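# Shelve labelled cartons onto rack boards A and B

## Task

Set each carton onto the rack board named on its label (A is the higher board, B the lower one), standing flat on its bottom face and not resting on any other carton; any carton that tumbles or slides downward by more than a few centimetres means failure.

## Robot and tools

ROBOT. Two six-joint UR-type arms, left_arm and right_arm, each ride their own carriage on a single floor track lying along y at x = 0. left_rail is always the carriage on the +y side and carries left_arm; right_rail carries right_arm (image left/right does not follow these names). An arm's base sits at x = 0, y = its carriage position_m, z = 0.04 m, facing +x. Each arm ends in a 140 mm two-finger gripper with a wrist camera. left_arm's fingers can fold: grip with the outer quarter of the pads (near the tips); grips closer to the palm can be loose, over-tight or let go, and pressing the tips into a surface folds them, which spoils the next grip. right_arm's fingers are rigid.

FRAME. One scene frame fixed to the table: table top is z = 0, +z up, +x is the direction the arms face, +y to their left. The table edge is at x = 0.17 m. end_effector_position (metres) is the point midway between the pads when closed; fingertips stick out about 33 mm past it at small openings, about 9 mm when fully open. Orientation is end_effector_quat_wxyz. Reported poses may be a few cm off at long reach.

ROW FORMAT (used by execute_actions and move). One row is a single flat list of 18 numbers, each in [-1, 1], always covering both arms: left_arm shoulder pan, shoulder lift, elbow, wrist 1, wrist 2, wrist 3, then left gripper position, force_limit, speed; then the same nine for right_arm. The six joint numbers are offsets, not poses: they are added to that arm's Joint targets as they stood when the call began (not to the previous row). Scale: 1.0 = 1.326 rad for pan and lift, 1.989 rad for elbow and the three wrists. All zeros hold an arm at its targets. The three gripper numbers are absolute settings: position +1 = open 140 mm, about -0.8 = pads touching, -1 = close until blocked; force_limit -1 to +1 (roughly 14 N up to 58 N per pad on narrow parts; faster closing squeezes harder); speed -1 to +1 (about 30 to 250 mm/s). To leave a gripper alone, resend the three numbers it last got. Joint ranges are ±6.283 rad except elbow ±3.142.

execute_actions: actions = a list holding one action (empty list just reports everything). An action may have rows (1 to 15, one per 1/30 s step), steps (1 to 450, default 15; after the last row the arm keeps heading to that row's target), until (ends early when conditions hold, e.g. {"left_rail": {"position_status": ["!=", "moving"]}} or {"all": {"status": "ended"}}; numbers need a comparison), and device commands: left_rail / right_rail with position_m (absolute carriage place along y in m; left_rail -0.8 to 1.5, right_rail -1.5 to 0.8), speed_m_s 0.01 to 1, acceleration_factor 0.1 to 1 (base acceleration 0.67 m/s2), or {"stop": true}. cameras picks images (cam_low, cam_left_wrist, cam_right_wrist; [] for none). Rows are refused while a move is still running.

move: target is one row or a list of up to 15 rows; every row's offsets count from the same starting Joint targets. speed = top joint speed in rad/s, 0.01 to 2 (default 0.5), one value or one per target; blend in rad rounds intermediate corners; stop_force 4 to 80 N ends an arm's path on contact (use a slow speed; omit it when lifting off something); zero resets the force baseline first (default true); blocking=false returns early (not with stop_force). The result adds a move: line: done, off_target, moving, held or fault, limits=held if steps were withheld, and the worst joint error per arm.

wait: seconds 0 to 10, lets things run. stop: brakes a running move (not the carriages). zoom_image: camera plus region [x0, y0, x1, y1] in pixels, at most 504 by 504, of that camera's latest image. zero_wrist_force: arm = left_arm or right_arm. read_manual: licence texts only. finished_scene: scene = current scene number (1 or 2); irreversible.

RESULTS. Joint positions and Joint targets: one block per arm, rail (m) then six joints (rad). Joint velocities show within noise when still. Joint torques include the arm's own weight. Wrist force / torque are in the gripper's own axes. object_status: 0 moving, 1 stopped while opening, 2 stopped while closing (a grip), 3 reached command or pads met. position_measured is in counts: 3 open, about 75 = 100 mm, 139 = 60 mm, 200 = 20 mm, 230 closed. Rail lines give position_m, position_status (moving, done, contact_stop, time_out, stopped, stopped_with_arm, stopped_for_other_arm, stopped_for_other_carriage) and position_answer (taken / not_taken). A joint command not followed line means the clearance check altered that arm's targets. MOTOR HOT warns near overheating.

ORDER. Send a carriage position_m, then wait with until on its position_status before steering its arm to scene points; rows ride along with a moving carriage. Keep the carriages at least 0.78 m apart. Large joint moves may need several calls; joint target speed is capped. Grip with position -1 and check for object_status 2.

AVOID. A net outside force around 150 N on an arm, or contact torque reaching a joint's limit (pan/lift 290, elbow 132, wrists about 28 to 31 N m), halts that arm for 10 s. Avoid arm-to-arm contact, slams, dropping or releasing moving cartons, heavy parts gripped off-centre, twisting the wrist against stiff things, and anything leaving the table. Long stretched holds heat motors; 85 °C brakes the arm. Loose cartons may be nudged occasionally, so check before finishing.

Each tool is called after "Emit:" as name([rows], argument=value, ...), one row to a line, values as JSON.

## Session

Emit:
execute_actions(actions=[])

Scene clock: 0.00 s.
left_arm: end_effector_position=(+0.3563, +0.7786, +0.5790) position_measured=3 object_status=3 end_effector_quat_wxyz=(+0.000, +0.000, +1.000, +0.000) | right_arm: end_effector_position=(+0.3563, -0.6214, +0.5790) position_measured=3 object_status=3 end_effector_quat_wxyz=(+0.000, +0.000, +1.000, +0.000)
Joint positions: left_arm=[0.7 -0.281 -2.157 1.821 -1.235 -1.571 -0.28] | right_arm=[-0.7 -0.28 -2.157 1.821 -1.235 -1.571 -0.28]
Joint velocities: within noise
Joint torques (N m): no reading
Wrist force (N): no reading
Wrist torque (N m): no reading
Wrist force, peak (N): no reading
Joint targets: left_arm=[0.700 -0.280 -2.157 1.821 -1.235 -1.571 -0.280] | right_arm=[-0.700 -0.281 -2.157 1.821 -1.235 -1.571 -0.280]
Tool commands: left_gripper/position=+1.0 left_gripper/force_limit=+1.0 left_gripper/speed=+1.0 right_gripper/position=+1.0 right_gripper/force_limit=+1.0 right_gripper/speed=+1.0
left_rail: position_m=0.700 position_status=done
right_rail: position_m=-0.700 position_status=done

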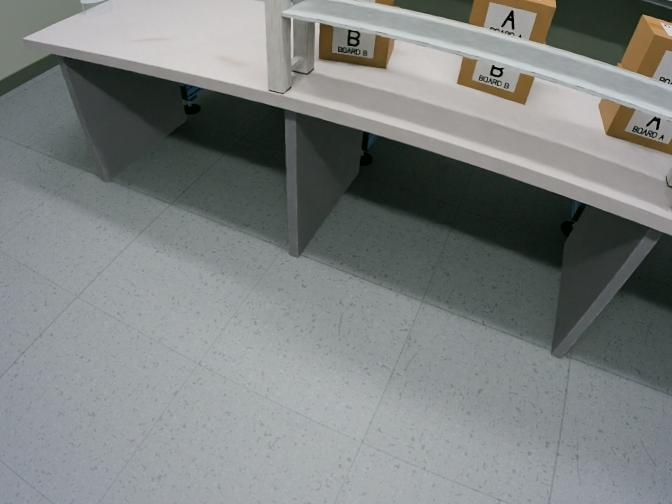

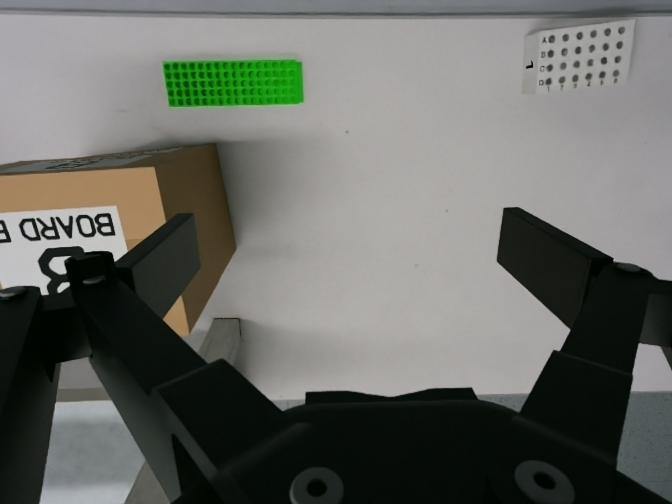

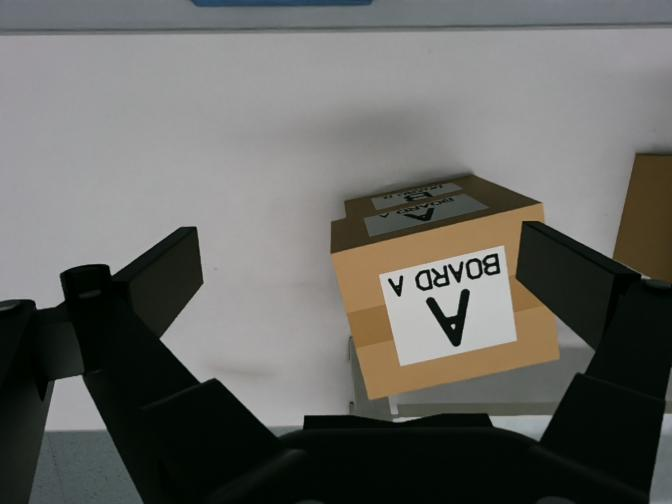

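Emit:
execute_actions([
  {"left_rail":{"position_m":0.2,"speed_m_s":0.6},"steps":200,"until":{"all":{"status":"ended"}}},
], cameras=["cam_left_wrist","cam_right_wrist"])

Emit:
zoom_image(camera="cam_left_wrist", region=[340, 140, 672, 400])

Emit:
execute_actions([
  {"left_rail":{"position_m":0.42,"speed_m_s":0.6},"right_rail":{"position_m":-0.42,"speed_m_s":0.6},"steps":200,"until":{"all":{"status":"ended"}}},
], cameras=["cam_left_wrist","cam_right_wrist"])

Emit:
zoom_image(camera="cam_right_wrist", region=[400, 130, 672, 400])

Scene clock: 10.20 s.
Wrist force, peak (N): left_arm=[0.0 -2.0 0.3] | right_arm=[0.3 -0.4 -0.2]
Tool commands: left_gripper/position=+1.0 left_gripper/force_limit=+1.0 left_gripper/speed=+1.0 right_gripper/position=+1.0 right_gripper/force_limit=+1.0 right_gripper/speed=+1.0
left_rail: position_m=0.200 speed_m_s=0.60 position_status=done
right_rail: position_m=-0.700 position_status=done
camera_calibration:
cam_left_wrist: T_world_to_cam=[[0.00210016, 0.999834, 0.0181248, -0.280899], [0.941035, -0.0081077, 0.338212, -0.532723], [0.338303, 0.0163458, -0.940895, 0.602451], [0, 0, 0, 1]]
cam_right_wrist: T_world_to_cam=[[0.0223789, 0.999667, 0.0128158, 0.612819], [0.950439, -0.0252496, 0.309883, -0.532018], [0.310104, 0.00524581, -0.950688, 0.619288], [0, 0, 0, 1]]
Images, in order: cam_left_wrist, cam_right_wrist.

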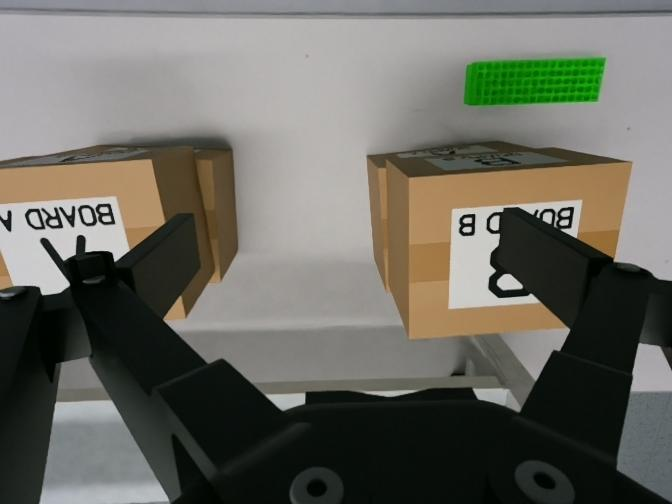

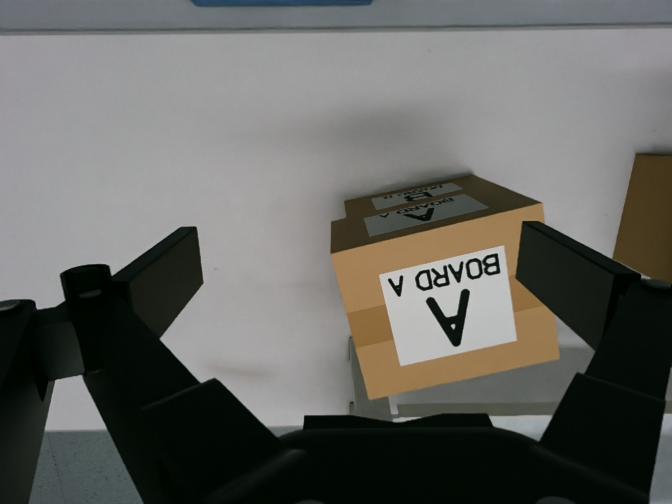

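Scaled by 1.518.

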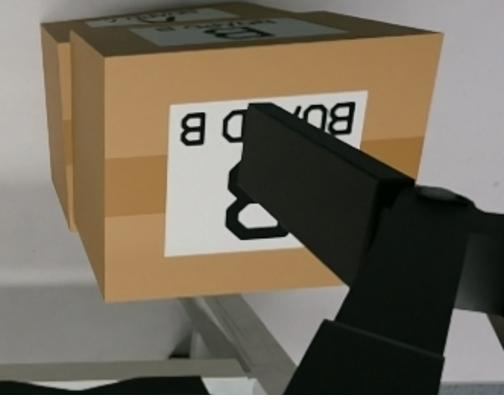

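Scene clock: 11.77 s.
left_arm: end_effector_position=(+0.3563, +0.4986, +0.5790) position_measured=3 object_status=3 end_effector_quat_wxyz=(+0.000, +0.000, +1.000, +0.000) | right_arm: end_effector_position=(+0.3563, -0.3415, +0.5790) position_measured=3 object_status=3 end_effector_quat_wxyz=(+0.000, +0.000, +1.000, +0.000) end_effector_velocity=(+0.000, +0.002, +0.000) end_effector_angular_velocity=(+0.000, +0.001, +0.004)
Joint positions: left_arm=[0.42 -0.281 -2.157 1.821 -1.235 -1.571 -0.28] | right_arm=[-0.42 -0.28 -2.157 1.821 -1.235 -1.571 -0.28]
Joint velocities: left_arm=[within noise] | right_arm=[0.001 0.002 0 0 0.001 -0.001 -0.002]
Joint torques (N m): left_arm=[-3.93 4.78 -46.82 -3.17 0.16 -0.01] | right_arm=[-0.62 5.25 -39.91 -3.58 0.5 0.28]
Wrist force (N): left_arm=[0.0 -0.3 0.0] | right_arm=[0.0 0.1 -0.1]
Wrist torque (N m): left_arm=[-0.07 0.00 -0.01] | right_arm=[0.01 0.01 0.00]
Wrist force, peak (N): left_arm=[0.0 -2.6 0.2] | right_arm=[-0.1 -1.9 0.1]
Joint targets: left_arm=[0.420 -0.280 -2.157 1.821 -1.235 -1.571 -0.280] | right_arm=[-0.420 -0.281 -2.157 1.821 -1.235 -1.571 -0.280]
Tool commands: left_gripper/position=+1.0 left_gripper/force_limit=+1.0 left_gripper/speed=+1.0 right_gripper/position=+1.0 right_gripper/force_limit=+1.0 right_gripper/speed=+1.0
left_rail: position_m=0.420 speed_m_s=0.60 position_status=done
right_rail: position_m=-0.420 speed_m_s=0.60 position_status=done
camera_calibration:
cam_left_wrist: T_world_to_cam=[[0.00210041, 0.999834, 0.0181248, -0.500714], [0.941035, -0.00810794, 0.338212, -0.53094], [0.338303, 0.0163457, -0.940895, 0.598857], [0, 0, 0, 1]]
cam_right_wrist: T_world_to_cam=[[0.0223789, 0.999667, 0.0128156, 0.333016], [0.950439, -0.0252495, 0.309883, -0.52495], [0.310104, 0.00524564, -0.950688, 0.617819], [0, 0, 0, 1]]
Images, in order: cam_left_wrist, cam_right_wrist.

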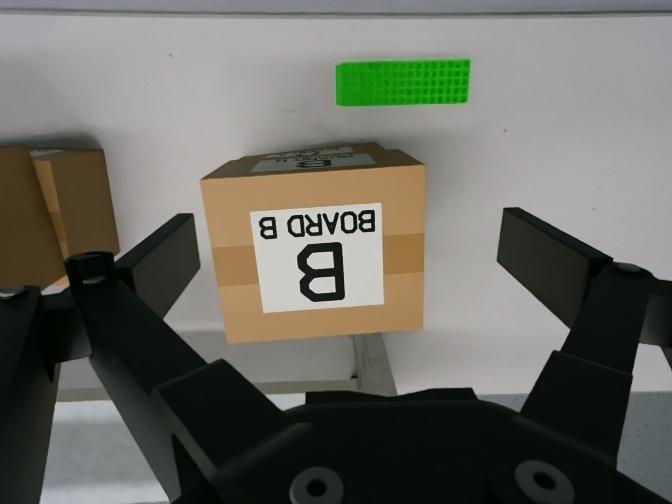

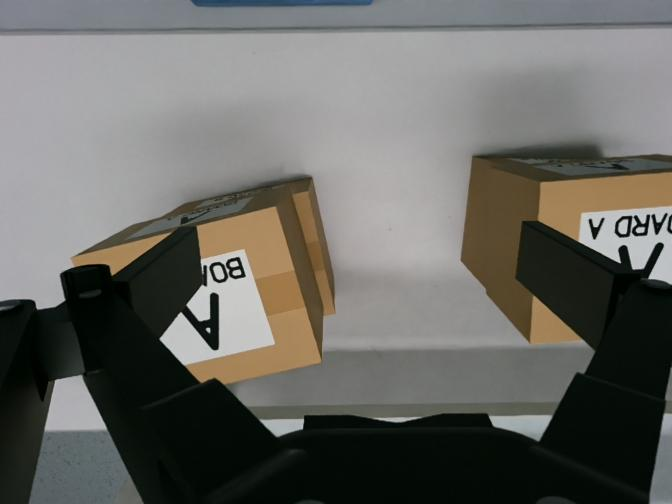

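Scaled by 1.853.

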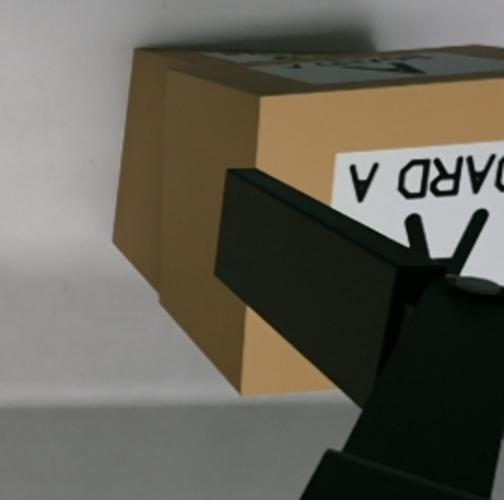

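Emit:
execute_actions([
  {"left_rail":{"position_m":0.55,"speed_m_s":0.5},"right_rail":{"position_m":-0.55,"speed_m_s":0.5},"steps":200,"until":{"all":{"status":"ended"}}},
], cameras=[])

Emit:
move(target=[-0.6218,-0.0173,0.1377,0.2688,0.3576,-0.3245,-1,0.5,0,0.2959,-0.0173,0.1377,0.2688,0.8640,0.4653,-0.325,0.5,0], speed=0.7, cameras=[])

Emit:
move(target=[-0.6217,-0.0172,0.1376,0.2687,0.3575,-0.3245,-1,0.5,0,0.2959,-0.0172,0.1376,0.2687,0.8640,0.4653,-0.325,0.5,0], speed=0.7, cameras=[])

Emit:
execute_actions([
  {"left_rail":{"position_m":0.465,"speed_m_s":0.3},"right_rail":{"position_m":-0.521,"speed_m_s":0.3},"steps":200,"until":{"all":{"status":"ended"}}},
])

Scene clock: 63.70 s.
Wrist force, peak (N): left_arm=[-0.1 -1.8 0.2] | right_arm=[0.1 2.2 0.1]
Tool commands: left_gripper/position=+1.0 left_gripper/force_limit=+1.0 left_gripper/speed=+1.0 right_gripper/position=+1.0 right_gripper/force_limit=+1.0 right_gripper/speed=+1.0
left_rail: position_m=0.550 speed_m_s=0.50 position_status=done
right_rail: position_m=-0.550 speed_m_s=0.50 position_status=done

Scene clock: 66.83 s.
Wrist force, peak (N): left_arm=[0.4 -1.4 -0.3] | right_arm=[0.1 -3.8 -0.8]
left_rail: position_m=0.550 speed_m_s=0.50 position_status=done
right_rail: position_m=-0.550 speed_m_s=0.50 position_status=done
move: done

Scene clock: 69.97 s.
Wrist force, peak (N): left_arm=[-1.1 -1.3 -0.7] | right_arm=[0.6 2.0 0.1]
left_rail: position_m=0.550 speed_m_s=0.50 position_status=done
right_rail: position_m=-0.550 speed_m_s=0.50 position_status=done
move: done

Scene clock: 70.97 s.
left_arm: end_effector_position=(+0.4254, +0.1441, +0.5009) position_measured=233 object_status=3 end_effector_quat_wxyz=(+0.550, +0.549, +0.445, +0.445) end_effector_velocity=(+0.000, -0.001, +0.000) end_effector_angular_velocity=(-0.001, +0.000, +0.001) | right_arm: end_effector_position=(+0.4258, -0.2002, +0.5010) position_measured=170 object_status=3 end_effector_quat_wxyz=(+0.549, -0.550, +0.445, -0.445)
Joint positions: left_arm=[0.465 -1.929 -2.203 2.368 -0.166 -0.149 -1.571] | right_arm=[-0.521 0.504 -2.203 2.368 -0.166 1.866 1.57]
Joint velocities: left_arm=[-0.001 0.001 0 -0.001 0 0 -0.001] | right_arm=[within noise]
Joint torques (N m): left_arm=[-3.58 8.4 -43.08 1.83 0.06 -2.46] | right_arm=[6.73 1.51 -38.17 0.26 3.22 2.65]
Wrist force (N): left_arm=[0.2 -0.5 0.2] | right_arm=[0.3 1.0 1.1]
Wrist torque (N m): left_arm=[-0.05 0.07 -0.32] | right_arm=[-0.48 -0.24 -0.41]
Wrist force, peak (N): left_arm=[1.8 -0.4 -0.3] | right_arm=[-1.6 1.0 1.4]
Joint targets: left_arm=[0.465 -1.929 -2.203 2.368 -0.166 -0.149 -1.571] | right_arm=[-0.521 0.504 -2.203 2.368 -0.166 1.866 1.570]
Tool commands: left_gripper/position=-1.0 left_gripper/force_limit=+0.5 left_gripper/speed=+0.0 right_gripper/position=-0.325 right_gripper/force_limit=+0.5 right_gripper/speed=+0.0
left_rail: position_m=0.465 speed_m_s=0.30 position_status=done
right_rail: position_m=-0.521 speed_m_s=0.30 position_status=done
camera_calibration:
cam_left_wrist: T_world_to_cam=[[-0.0180342, 0.00230467, 0.999835, -0.484504], [-0.526578, -0.850093, -0.00753848, 0.346421], [0.849935, -0.526627, 0.0165443, -0.111196], [0, 0, 0, 1]]
cam_right_wrist: T_world_to_cam=[[-0.0168498, 0.0187105, -0.999683, 0.518779], [-0.500515, 0.865377, 0.024633, 0.375844], [0.865564, 0.500772, -0.00521652, -0.0895965], [0, 0, 0, 1]]

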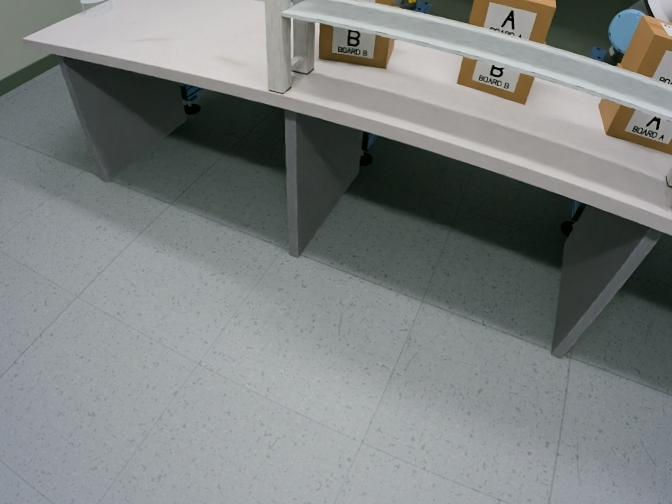

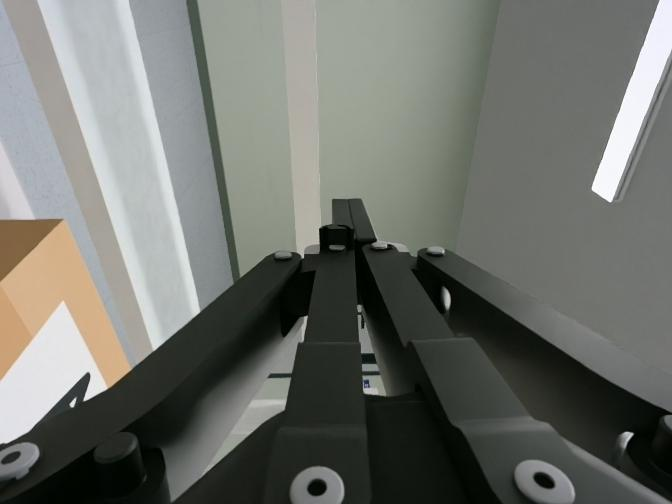

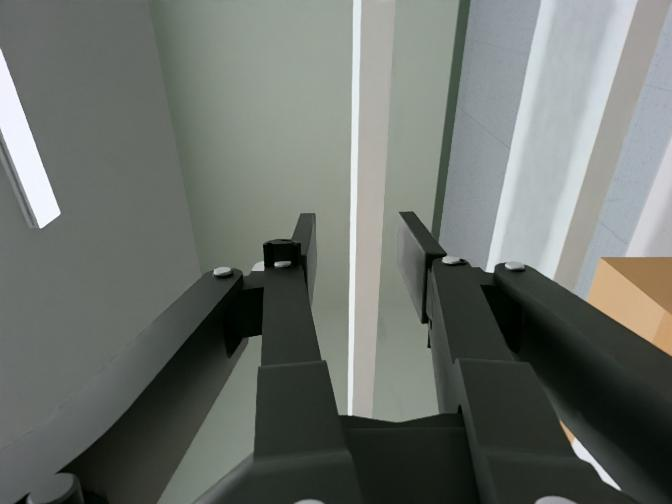

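Emit:
move(target=[0,0.2502,0.1704,-0.3373,0,0,-1,0.5,0,0,0.2502,0.1704,-0.3373,0,0,-0.325,0.5,0], speed=0.15, stop_force=20, cameras=["cam_left_wrist","cam_right_wrist"])

Scene clock: 81.33 s.
left_arm: end_effector_position=(+0.4254, +0.1439, +0.2619) position_measured=233 object_status=3 end_effector_quat_wxyz=(+0.550, +0.549, +0.445, +0.445) | right_arm: end_effector_position=(+0.4259, -0.2002, +0.2621) position_measured=170 object_status=3 end_effector_quat_wxyz=(+0.549, -0.549, +0.445, -0.445)
Joint positions: left_arm=[0.465 -1.929 -1.871 2.707 -0.837 -0.149 -1.571] | right_arm=[-0.521 0.504 -1.871 2.707 -0.837 1.866 1.57]
Joint torques (N m): left_arm=[-12.69 15.93 -22.73 -1.68 2.07 -2.46] | right_arm=[-11.7 6.94 -22.72 -7.24 3.32 2.41]
Wrist force (N): left_arm=[0.3 -0.4 0.5] | right_arm=[0.1 1.4 0.9]
Wrist torque (N m): left_arm=[0.00 0.04 -0.31] | right_arm=[-0.33 -0.16 -0.40]
Wrist force, peak (N): left_arm=[0.2 -1.0 0.5] | right_arm=[-0.3 2.0 0.9]
Joint targets: left_arm=[0.465 -1.929 -1.871 2.707 -0.837 -0.149 -1.571] | right_arm=[-0.521 0.504 -1.871 2.707 -0.837 1.866 1.570]
left_rail: position_m=0.465 speed_m_s=0.30 position_status=done
right_rail: position_m=-0.521 speed_m_s=0.30 position_status=done
move: done
camera_calibration:
cam_left_wrist: T_world_to_cam=[[-0.0179666, 0.00248421, 0.999836, -0.245591], [-0.526506, -0.85014, -0.0073488, 0.34441], [0.849982, -0.526551, 0.0165821, -0.107355], [0, 0, 0, 1]]
cam_right_wrist: T_world_to_cam=[[-0.0166795, 0.0188047, -0.999684, 0.279868], [-0.500514, 0.865378, 0.0246293, 0.381714], [0.865568, 0.500766, -0.00502207, -0.0909811], [0, 0, 0, 1]]
Images, in order: cam_left_wrist, cam_right_wrist.

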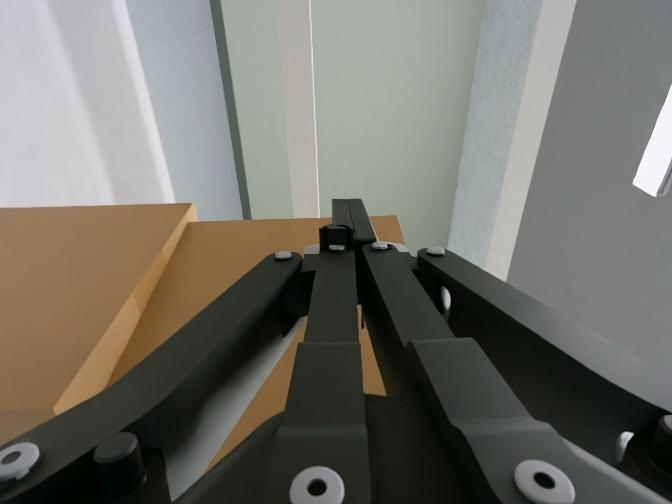

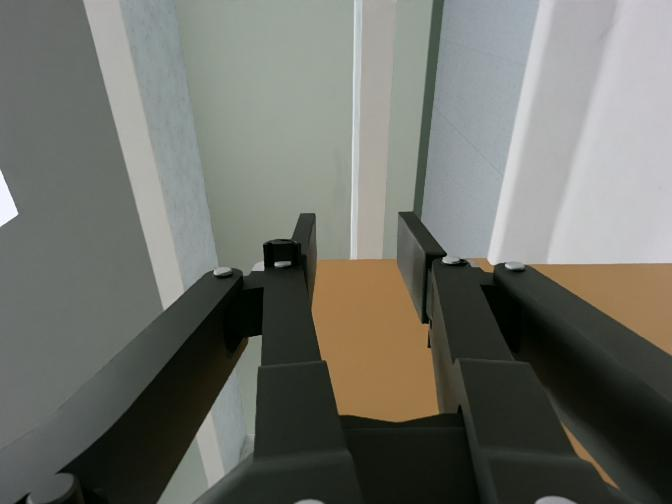

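Emit:
move(target=[0.0597,0.1213,-0.0517,-0.0291,0.0398,0,-1,0.5,0,0.1568,0.1213,-0.0517,-0.0291,0.1046,0,-0.325,0.5,0], speed=0.05, stop_force=18, cameras=["cam_left_wrist","cam_right_wrist"])

Scene clock: 93.73 s.
left_arm: end_effector_position=(+0.4245, +0.0990, +0.2632) position_measured=233 object_status=3 end_effector_quat_wxyz=(+0.550, +0.549, +0.445, +0.445) | right_arm: end_effector_position=(+0.4277, -0.1554, +0.2633) position_measured=170 object_status=3 end_effector_quat_wxyz=(+0.549, -0.549, +0.445, -0.445)
Joint positions: left_arm=[0.465 -1.869 -1.749 2.63 -0.881 -0.089 -1.571] | right_arm=[-0.521 0.663 -1.748 2.628 -0.881 2.025 1.57]
Joint torques (N m): left_arm=[-21.55 -30.69 -26.44 0.9 1.91 -1.28] | right_arm=[-7.64 -27.51 -25.3 0.23 -10.08 1.07]
Wrist force (N): left_arm=[16.5 10.3 -5.8] | right_arm=[15.9 -0.7 -4.5]
Wrist torque (N m): left_arm=[-0.23 0.72 -0.46] | right_arm=[-0.22 0.19 0.04]
Wrist force, peak (N): left_arm=[22.3 13.5 -10.4] | right_arm=[23.3 -5.1 -5.4]
Joint targets: left_arm=[0.465 -1.869 -1.749 2.630 -0.881 -0.089 -1.571] | right_arm=[-0.521 0.663 -1.748 2.628 -0.881 2.025 1.570]
left_rail: position_m=0.465 speed_m_s=0.30 position_status=done
right_rail: position_m=-0.521 speed_m_s=0.30 position_status=done
move: contact (left_arm, right_arm); left_arm: the shoulder lift is farthest, 0.039 rad from its target; right_arm: the wrist 2 is farthest, 0.049 rad from its target
camera_calibration:
cam_left_wrist: T_world_to_cam=[[-0.0180322, 0.00236465, 0.999835, -0.24673], [-0.526437, -0.850181, -0.00748371, 0.305792], [0.850023, -0.526485, 0.0165755, -0.130292], [0, 0, 0, 1]]
cam_right_wrist: T_world_to_cam=[[-0.0167958, 0.0188212, -0.999682, 0.280283], [-0.500268, 0.865518, 0.0247003, 0.343747], [0.865708, 0.500523, -0.00512148, -0.115012], [0, 0, 0, 1]]
Images, in order: cam_left_wrist, cam_right_wrist.

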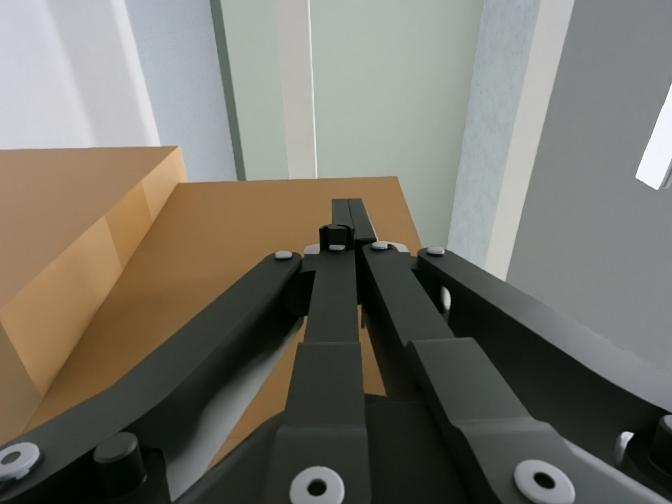

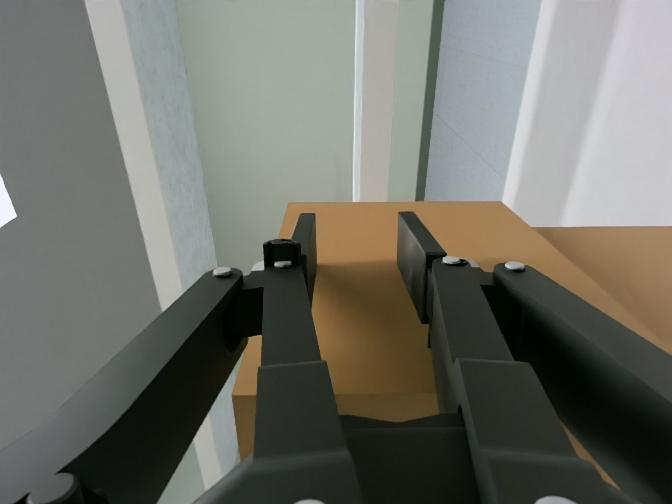

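Emit:
move([
  [0.0061,0.0083,-0.0024,-0.0032,0.0041,0,-1,0.5,0,0.0106,0.0076,-0.0014,-0.0032,0.0070,0,-0.325,0.5,0],
  [0.0061,-0.0605,-0.0222,0.0625,0.0041,0,-1,0.5,0,0.0106,-0.0613,-0.0212,0.0625,0.0070,0,-0.325,0.5,0],
], speed=[0.02,0.05], cameras=["cam_left_wrist","cam_right_wrist"])

Scene clock: 134.07 s.
left_arm: end_effector_position=(+0.4258, +0.0960, +0.3010) position_measured=233 object_status=3 end_effector_quat_wxyz=(+0.550, +0.549, +0.445, +0.445) | right_arm: end_effector_position=(+0.4257, -0.1523, +0.3003) position_measured=170 object_status=3 end_effector_quat_wxyz=(+0.549, -0.550, +0.445, -0.445)
Joint positions: left_arm=[0.465 -1.861 -1.83 2.586 -0.756 -0.081 -1.571] | right_arm=[-0.521 0.677 -1.829 2.586 -0.757 2.039 1.57]
Joint torques (N m): left_arm=[-38.5 -28.93 -77.88 -1.76 28.52 1.48] | right_arm=[33.96 -25.64 -59.77 -2.99 -14.43 -0.92]
Wrist force (N): left_arm=[54.0 -11.8 -9.5] | right_arm=[55.0 7.2 -9.4]
Wrist torque (N m): left_arm=[0.32 2.07 -0.17] | right_arm=[-0.58 1.11 0.45]
Wrist force, peak (N): left_arm=[52.1 31.6 -22.5] | right_arm=[63.3 7.4 -11.1]
Joint targets: left_arm=[0.465 -1.861 -1.830 2.586 -0.756 -0.081 -1.571] | right_arm=[-0.521 0.677 -1.829 2.586 -0.757 2.039 1.570]
left_rail: position_m=0.465 speed_m_s=0.30 position_status=done
right_rail: position_m=-0.521 speed_m_s=0.30 position_status=done
move: done
camera_calibration:
cam_left_wrist: T_world_to_cam=[[-0.0180135, 0.00243594, 0.999835, -0.284551], [-0.526521, -0.85013, -0.00741485, 0.304178], [0.849971, -0.526567, 0.0165964, -0.133564], [0, 0, 0, 1]]
cam_right_wrist: T_world_to_cam=[[-0.0174681, 0.0182756, -0.99968, 0.317467], [-0.50035, 0.865475, 0.0245651, 0.339241], [0.865647, 0.500619, -0.00597399, -0.114354], [0, 0, 0, 1]]
Images, in order: cam_left_wrist, cam_right_wrist.

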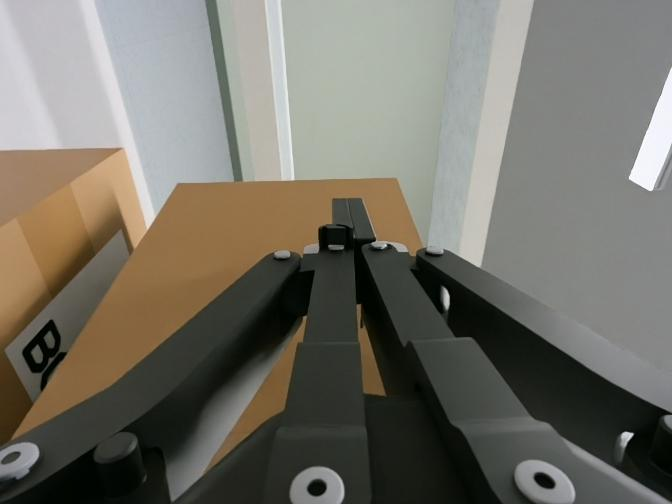

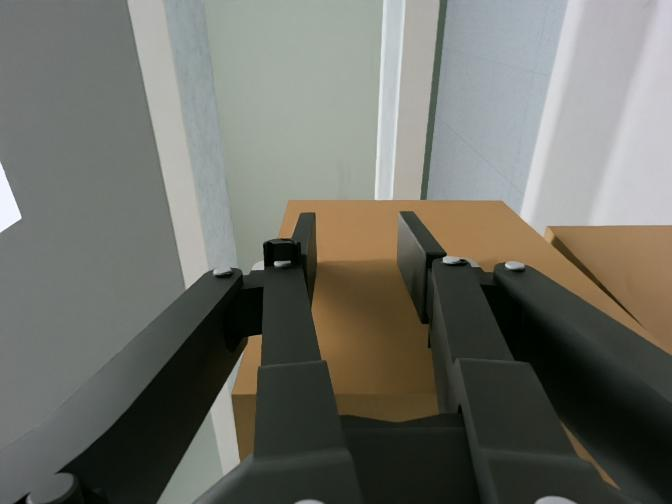

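Emit:
move([
  [0.0201,-0.0655,-0.0310,0.0747,0.0134,0,-1,0.5,0,-0.0129,-0.0655,-0.0310,0.0747,-0.0086,0,-0.325,0.5,0],
  [0.0616,-0.1074,-0.0673,0.1389,0.0411,0,-1,0.5,0,-0.0386,-0.1074,-0.0673,0.1389,-0.0257,0,-0.325,0.5,0],
  [0.1162,-0.1300,-0.1077,0.1944,0.0775,0,-1,0.5,0,-0.0701,-0.1300,-0.1077,0.1944,-0.0467,0,-0.325,0.5,0],
  [0.1694,-0.1402,-0.1505,0.2440,0.1129,0,-1,0.5,0,-0.0987,-0.1402,-0.1505,0.2440,-0.0658,0,-0.325,0.5,0],
  [0.2209,-0.1406,-0.1955,0.2892,0.1473,0,-1,0.5,0,-0.1247,-0.1406,-0.1955,0.2892,-0.0831,0,-0.325,0.5,0],
  [0.2824,-0.1286,-0.2443,0.3300,0.1883,0,-1,0.5,0,-0.1538,-0.1286,-0.2443,0.3300,-0.1025,0,-0.325,0.5,0],
  [0.3406,-0.1097,-0.2867,0.3598,0.2270,0,-1,0.5,0,-0.1796,-0.1097,-0.2867,0.3598,-0.1197,0,-0.325,0.5,0],
], speed=0.09, blend=0.01, cameras=["cam_left_wrist","cam_low"])

Emit:
move([
  [0.0753,0.0335,-0.0134,-0.0089,0.0502,0,-1,0.5,0,-0.0313,0.0335,-0.0134,-0.0089,-0.0208,0,-0.325,0.5,0],
  [0.1437,0.0688,-0.0286,-0.0173,0.0958,0,-1,0.5,0,-0.0578,0.0688,-0.0286,-0.0173,-0.0385,0,-0.325,0.5,0],
  [0.2137,0.1104,-0.0480,-0.0256,0.1425,0,-1,0.5,0,-0.0835,0.1104,-0.0480,-0.0256,-0.0557,0,-0.325,0.5,0],
  [0.2758,0.1532,-0.0695,-0.0326,0.1839,0,-1,0.5,0,-0.1052,0.1532,-0.0695,-0.0326,-0.0701,0,-0.325,0.5,0],
  [0.3373,0.2021,-0.0962,-0.0385,0.2248,0,-1,0.5,0,-0.1257,0.2021,-0.0962,-0.0385,-0.0838,0,-0.325,0.5,0],
  [0.3944,0.2549,-0.1276,-0.0423,0.2629,0,-1,0.5,0,-0.1442,0.2549,-0.1276,-0.0423,-0.0961,0,-0.325,0.5,0],
], speed=0.08, blend=0.01, cameras=["cam_left_wrist","cam_right_wrist"])

Emit:
move(target=[0,0.0135,0.0452,-0.0542,0,0,-1,0.5,0,0,0.0135,0.0452,-0.0542,0,0,-0.325,0.5,0], speed=0.04, stop_force=10, cameras=["cam_left_wrist","cam_right_wrist"])

Emit:
move(target=[0,0.0024,0.0090,-0.0104,0,0,-1,0.5,0,0,0.0024,0.0090,-0.0104,0,0,-0.325,0.5,0], speed=0.02, stop_force=10, cameras=["cam_left_wrist","cam_right_wrist"])

Scene clock: 173.90 s.
Wrist force, peak (N): left_arm=[66.2 -12.1 -11.9] | right_arm=[67.4 7.4 -11.8]
left_rail: position_m=0.465 speed_m_s=0.30 position_status=done
right_rail: position_m=-0.521 speed_m_s=0.30 position_status=done
move: done
camera_calibration:
cam_left_wrist: T_world_to_cam=[[-0.0181987, 0.00249395, 0.999831, -0.622094], [-0.526399, -0.850205, -0.00746067, 0.376505], [0.850043, -0.526446, 0.0167854, -0.25155], [0, 0, 0, 1]]
Images, in order: cam_low, cam_left_wrist.

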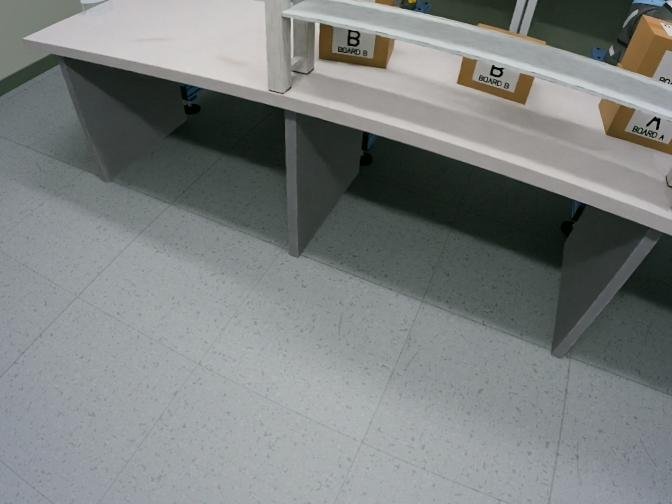

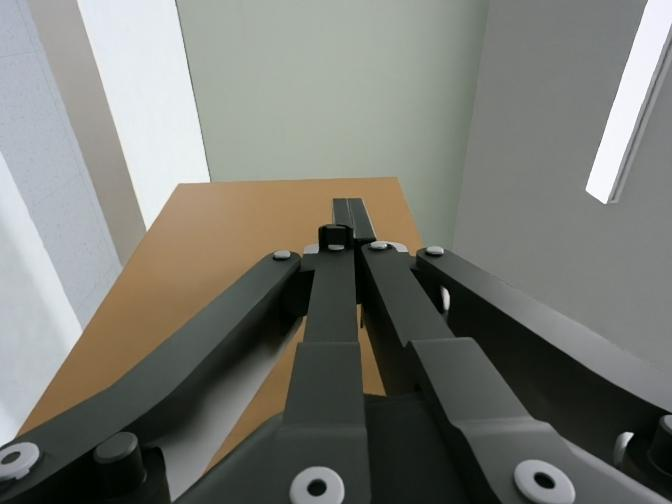

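Scene clock: 180.83 s.
Wrist force, peak (N): left_arm=[58.0 -10.8 -10.2] | right_arm=[59.1 9.0 -10.5]
left_rail: position_m=0.465 speed_m_s=0.30 position_status=done
right_rail: position_m=-0.521 speed_m_s=0.30 position_status=done
move: done
camera_calibration:
cam_left_wrist: T_world_to_cam=[[-0.0183782, 0.00236058, 0.999828, -0.617765], [-0.526348, -0.850235, -0.00766761, 0.504266], [0.850071, -0.526398, 0.0168683, -0.458066], [0, 0, 0, 1]]
cam_right_wrist: T_world_to_cam=[[-0.0175543, 0.0184698, -0.999675, 0.663858], [-0.500271, 0.865514, 0.0247758, 0.51824], [0.865691, 0.500543, -0.00595364, -0.437338], [0, 0, 0, 1]]
Images, in order: cam_left_wrist, cam_right_wrist.

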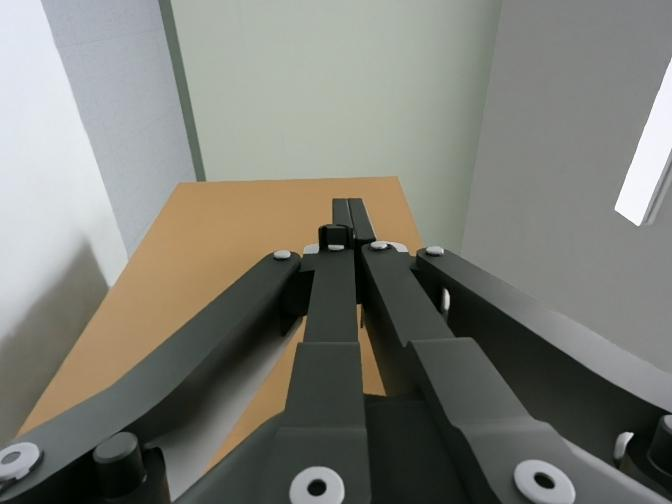

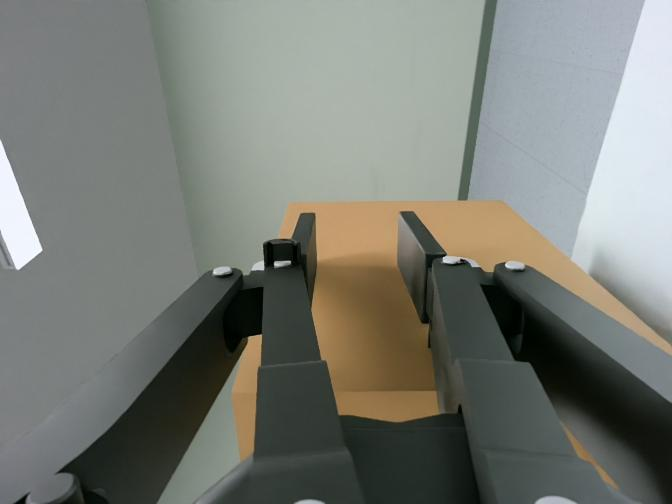

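Scene clock: 184.43 s.
Wrist force, peak (N): left_arm=[58.5 9.8 -16.6] | right_arm=[58.8 -7.4 -17.0]
left_rail: position_m=0.465 speed_m_s=0.30 position_status=done
right_rail: position_m=-0.521 speed_m_s=0.30 position_status=done
move: contact (left_arm, right_arm); left_arm: the wrist 1 is farthest, 0.023 rad from its target; right_arm: the wrist 1 is farthest, 0.024 rad from its target
camera_calibration:
cam_left_wrist: T_world_to_cam=[[-0.018487, 0.0024931, 0.999826, -0.570646], [-0.526309, -0.850259, -0.00761144, 0.503753], [0.850092, -0.526358, 0.0170309, -0.458047], [0, 0, 0, 1]]
cam_right_wrist: T_world_to_cam=[[-0.0173147, 0.0185312, -0.999678, 0.61671], [-0.500233, 0.865538, 0.0247088, 0.519656], [0.865718, 0.5005, -0.00571661, -0.438387], [0, 0, 0, 1]]
Images, in order: cam_left_wrist, cam_right_wrist.

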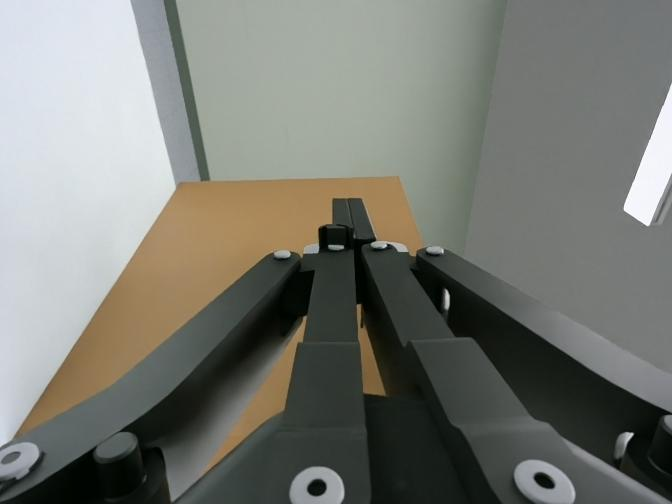

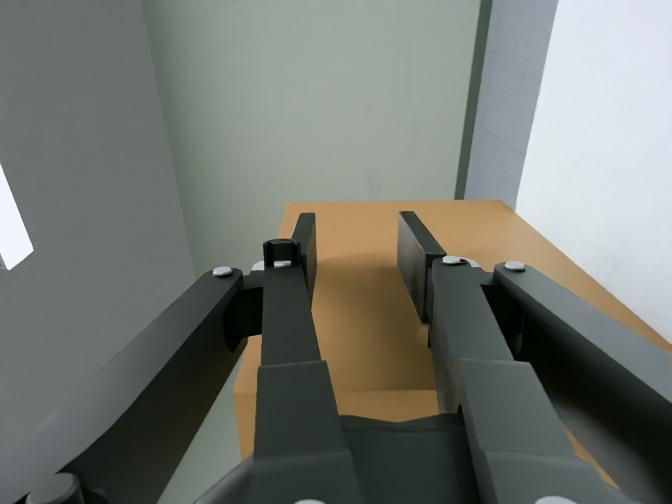

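Scene clock: 185.80 s.
left_arm: end_effector_position=(+0.8011, +0.0958, +0.5938) position_measured=233 object_status=3 end_effector_quat_wxyz=(+0.550, +0.549, +0.445, +0.445) | right_arm: end_effector_position=(+0.8015, -0.1520, +0.5924) position_measured=170 object_status=3 end_effector_quat_wxyz=(+0.549, -0.550, +0.445, -0.445)
Joint positions: left_arm=[0.465 -0.887 -1.623 1.833 -0.211 0.893 -1.571] | right_arm=[-0.521 0.248 -1.622 1.834 -0.212 1.61 1.57]
Joint torques (N m): left_arm=[-44.9 -24.07 -67.25 -1.99 29.43 1.54] | right_arm=[40.83 -40.67 -46.57 1.37 -28.33 -0.78]
Wrist force (N): left_arm=[57.0 4.4 -11.9] | right_arm=[58.9 -7.4 -13.1]
Wrist torque (N m): left_arm=[-0.23 2.22 -0.39] | right_arm=[0.02 1.05 0.15]
Wrist force, peak (N): left_arm=[57.1 11.1 -10.4] | right_arm=[59.1 -10.2 -12.9]
Joint targets: left_arm=[0.465 -0.887 -1.623 1.833 -0.211 0.893 -1.571] | right_arm=[-0.521 0.248 -1.622 1.834 -0.212 1.610 1.570]
left_rail: position_m=0.465 speed_m_s=0.30 position_status=done
right_rail: position_m=-0.521 speed_m_s=0.30 position_status=done
move: contact (left_arm, right_arm); left_arm: the wrist 1 is farthest, 0.019 rad from its target; right_arm: the wrist 1 is farthest, 0.018 rad from its target
camera_calibration:
cam_left_wrist: T_world_to_cam=[[-0.0187079, 0.00276401, 0.999821, -0.570017], [-0.526307, -0.850261, -0.00749729, 0.503691], [0.850089, -0.526353, 0.0173613, -0.458175], [0, 0, 0, 1]]
cam_right_wrist: T_world_to_cam=[[-0.0169539, 0.0186227, -0.999683, 0.615608], [-0.500242, 0.865536, 0.0246075, 0.519721], [0.86572, 0.5005, -0.00535837, -0.438529], [0, 0, 0, 1]]
Images, in order: cam_left_wrist, cam_right_wrist.

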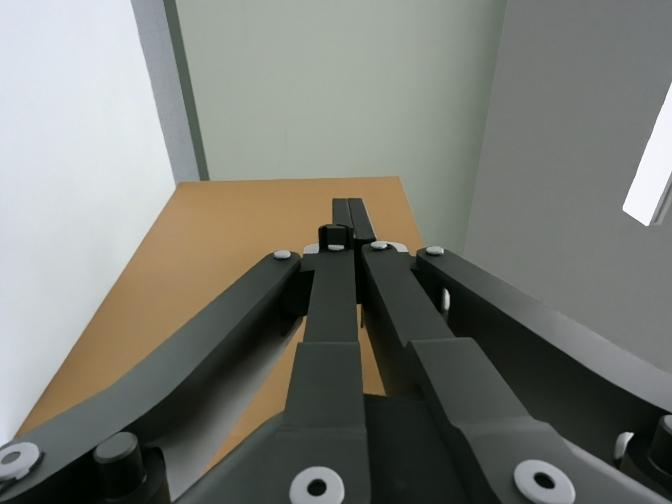

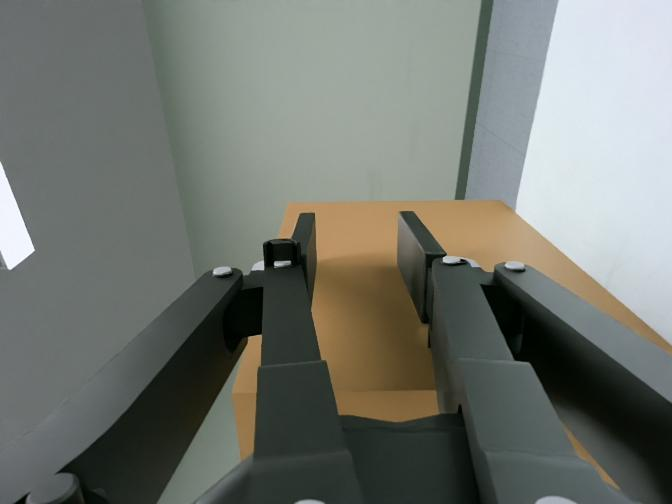

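Emit:
move([
  [0.0268,-0.0194,0.0122,0.0012,0.0179,0,-1,0.5,0,-0.0399,-0.0202,0.0117,0.0018,-0.0266,0,-0.325,0.5,0],
  [-0.2202,-0.2141,0.1063,0.0369,-0.1468,0,-1,0.5,0,0.0292,-0.2148,0.1058,0.0374,0.0194,0,-0.325,0.5,0],
  [-0.5850,-0.3544,0.2290,0.0078,-0.3900,0,-1,0.5,0,0.1634,-0.3551,0.2285,0.3593,0.1089,0,-0.325,0.5,0],
], speed=[0.04,0.25,0.3])

Scene clock: 207.17 s.
left_arm: end_effector_position=(+0.4833, +0.1243, +0.5209) position_measured=233 object_status=3 end_effector_quat_wxyz=(+0.550, +0.549, +0.445, +0.445) | right_arm: end_effector_position=(+0.3454, -0.2494, +0.3370) position_measured=170 object_status=3 end_effector_quat_wxyz=(-0.296, +0.737, -0.518, +0.319)
Joint positions: left_arm=[0.465 -1.662 -2.093 2.288 -0.195 0.118 -1.571] | right_arm=[-0.521 0.465 -2.093 2.289 0.502 1.826 1.57]
Joint torques (N m): left_arm=[-12.7 -21.82 -37.86 -2.89 -2.56 1.72] | right_arm=[9.41 -11.87 -31.3 3.99 4.23 -1.06]
Wrist force (N): left_arm=[0.0 -0.5 0.3] | right_arm=[0.8 -1.8 1.9]
Wrist torque (N m): left_arm=[-0.04 0.09 -0.30] | right_arm=[-0.87 -0.27 -0.22]
Wrist force, peak (N): left_arm=[57.6 5.3 -11.5] | right_arm=[59.2 -7.4 -12.9]
Joint targets: left_arm=[0.465 -1.662 -2.093 2.288 -0.195 0.118 -1.571] | right_arm=[-0.521 0.465 -2.093 2.289 0.502 1.827 1.570]
left_rail: position_m=0.465 speed_m_s=0.30 position_status=done
right_rail: position_m=-0.521 speed_m_s=0.30 position_status=done
move: done
camera_calibration:
cam_left_wrist: T_world_to_cam=[[-0.0181374, 0.00194316, 0.999834, -0.503292], [-0.52631, -0.850256, -0.00789504, 0.360324], [0.850099, -0.526366, 0.0164442, -0.171183], [0, 0, 0, 1]]
cam_right_wrist: T_world_to_cam=[[-0.589824, -0.268558, -0.761567, 0.400407], [-0.473741, 0.878818, 0.057001, 0.365351], [0.653971, 0.394406, -0.645574, 0.266085], [0, 0, 0, 1]]

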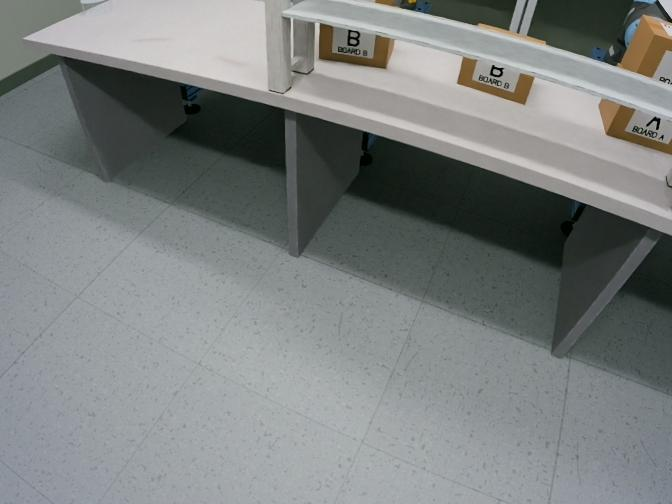

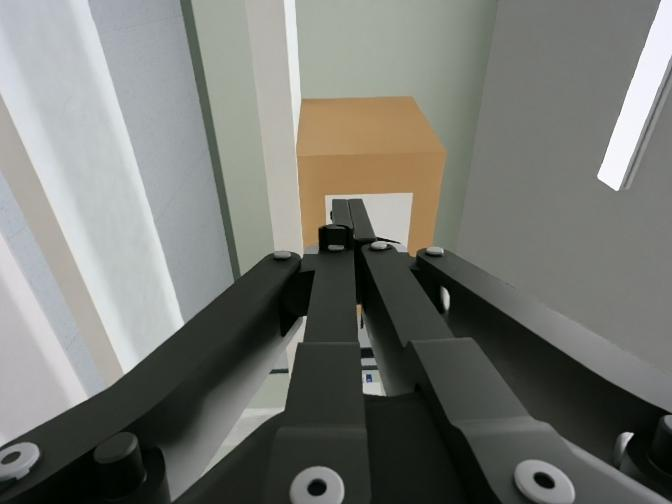

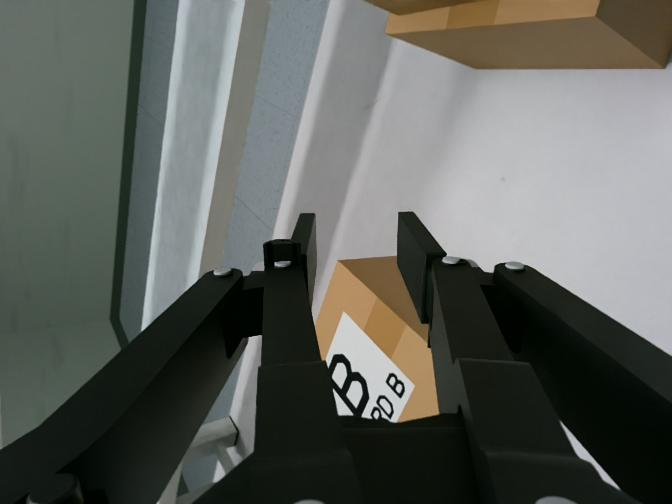

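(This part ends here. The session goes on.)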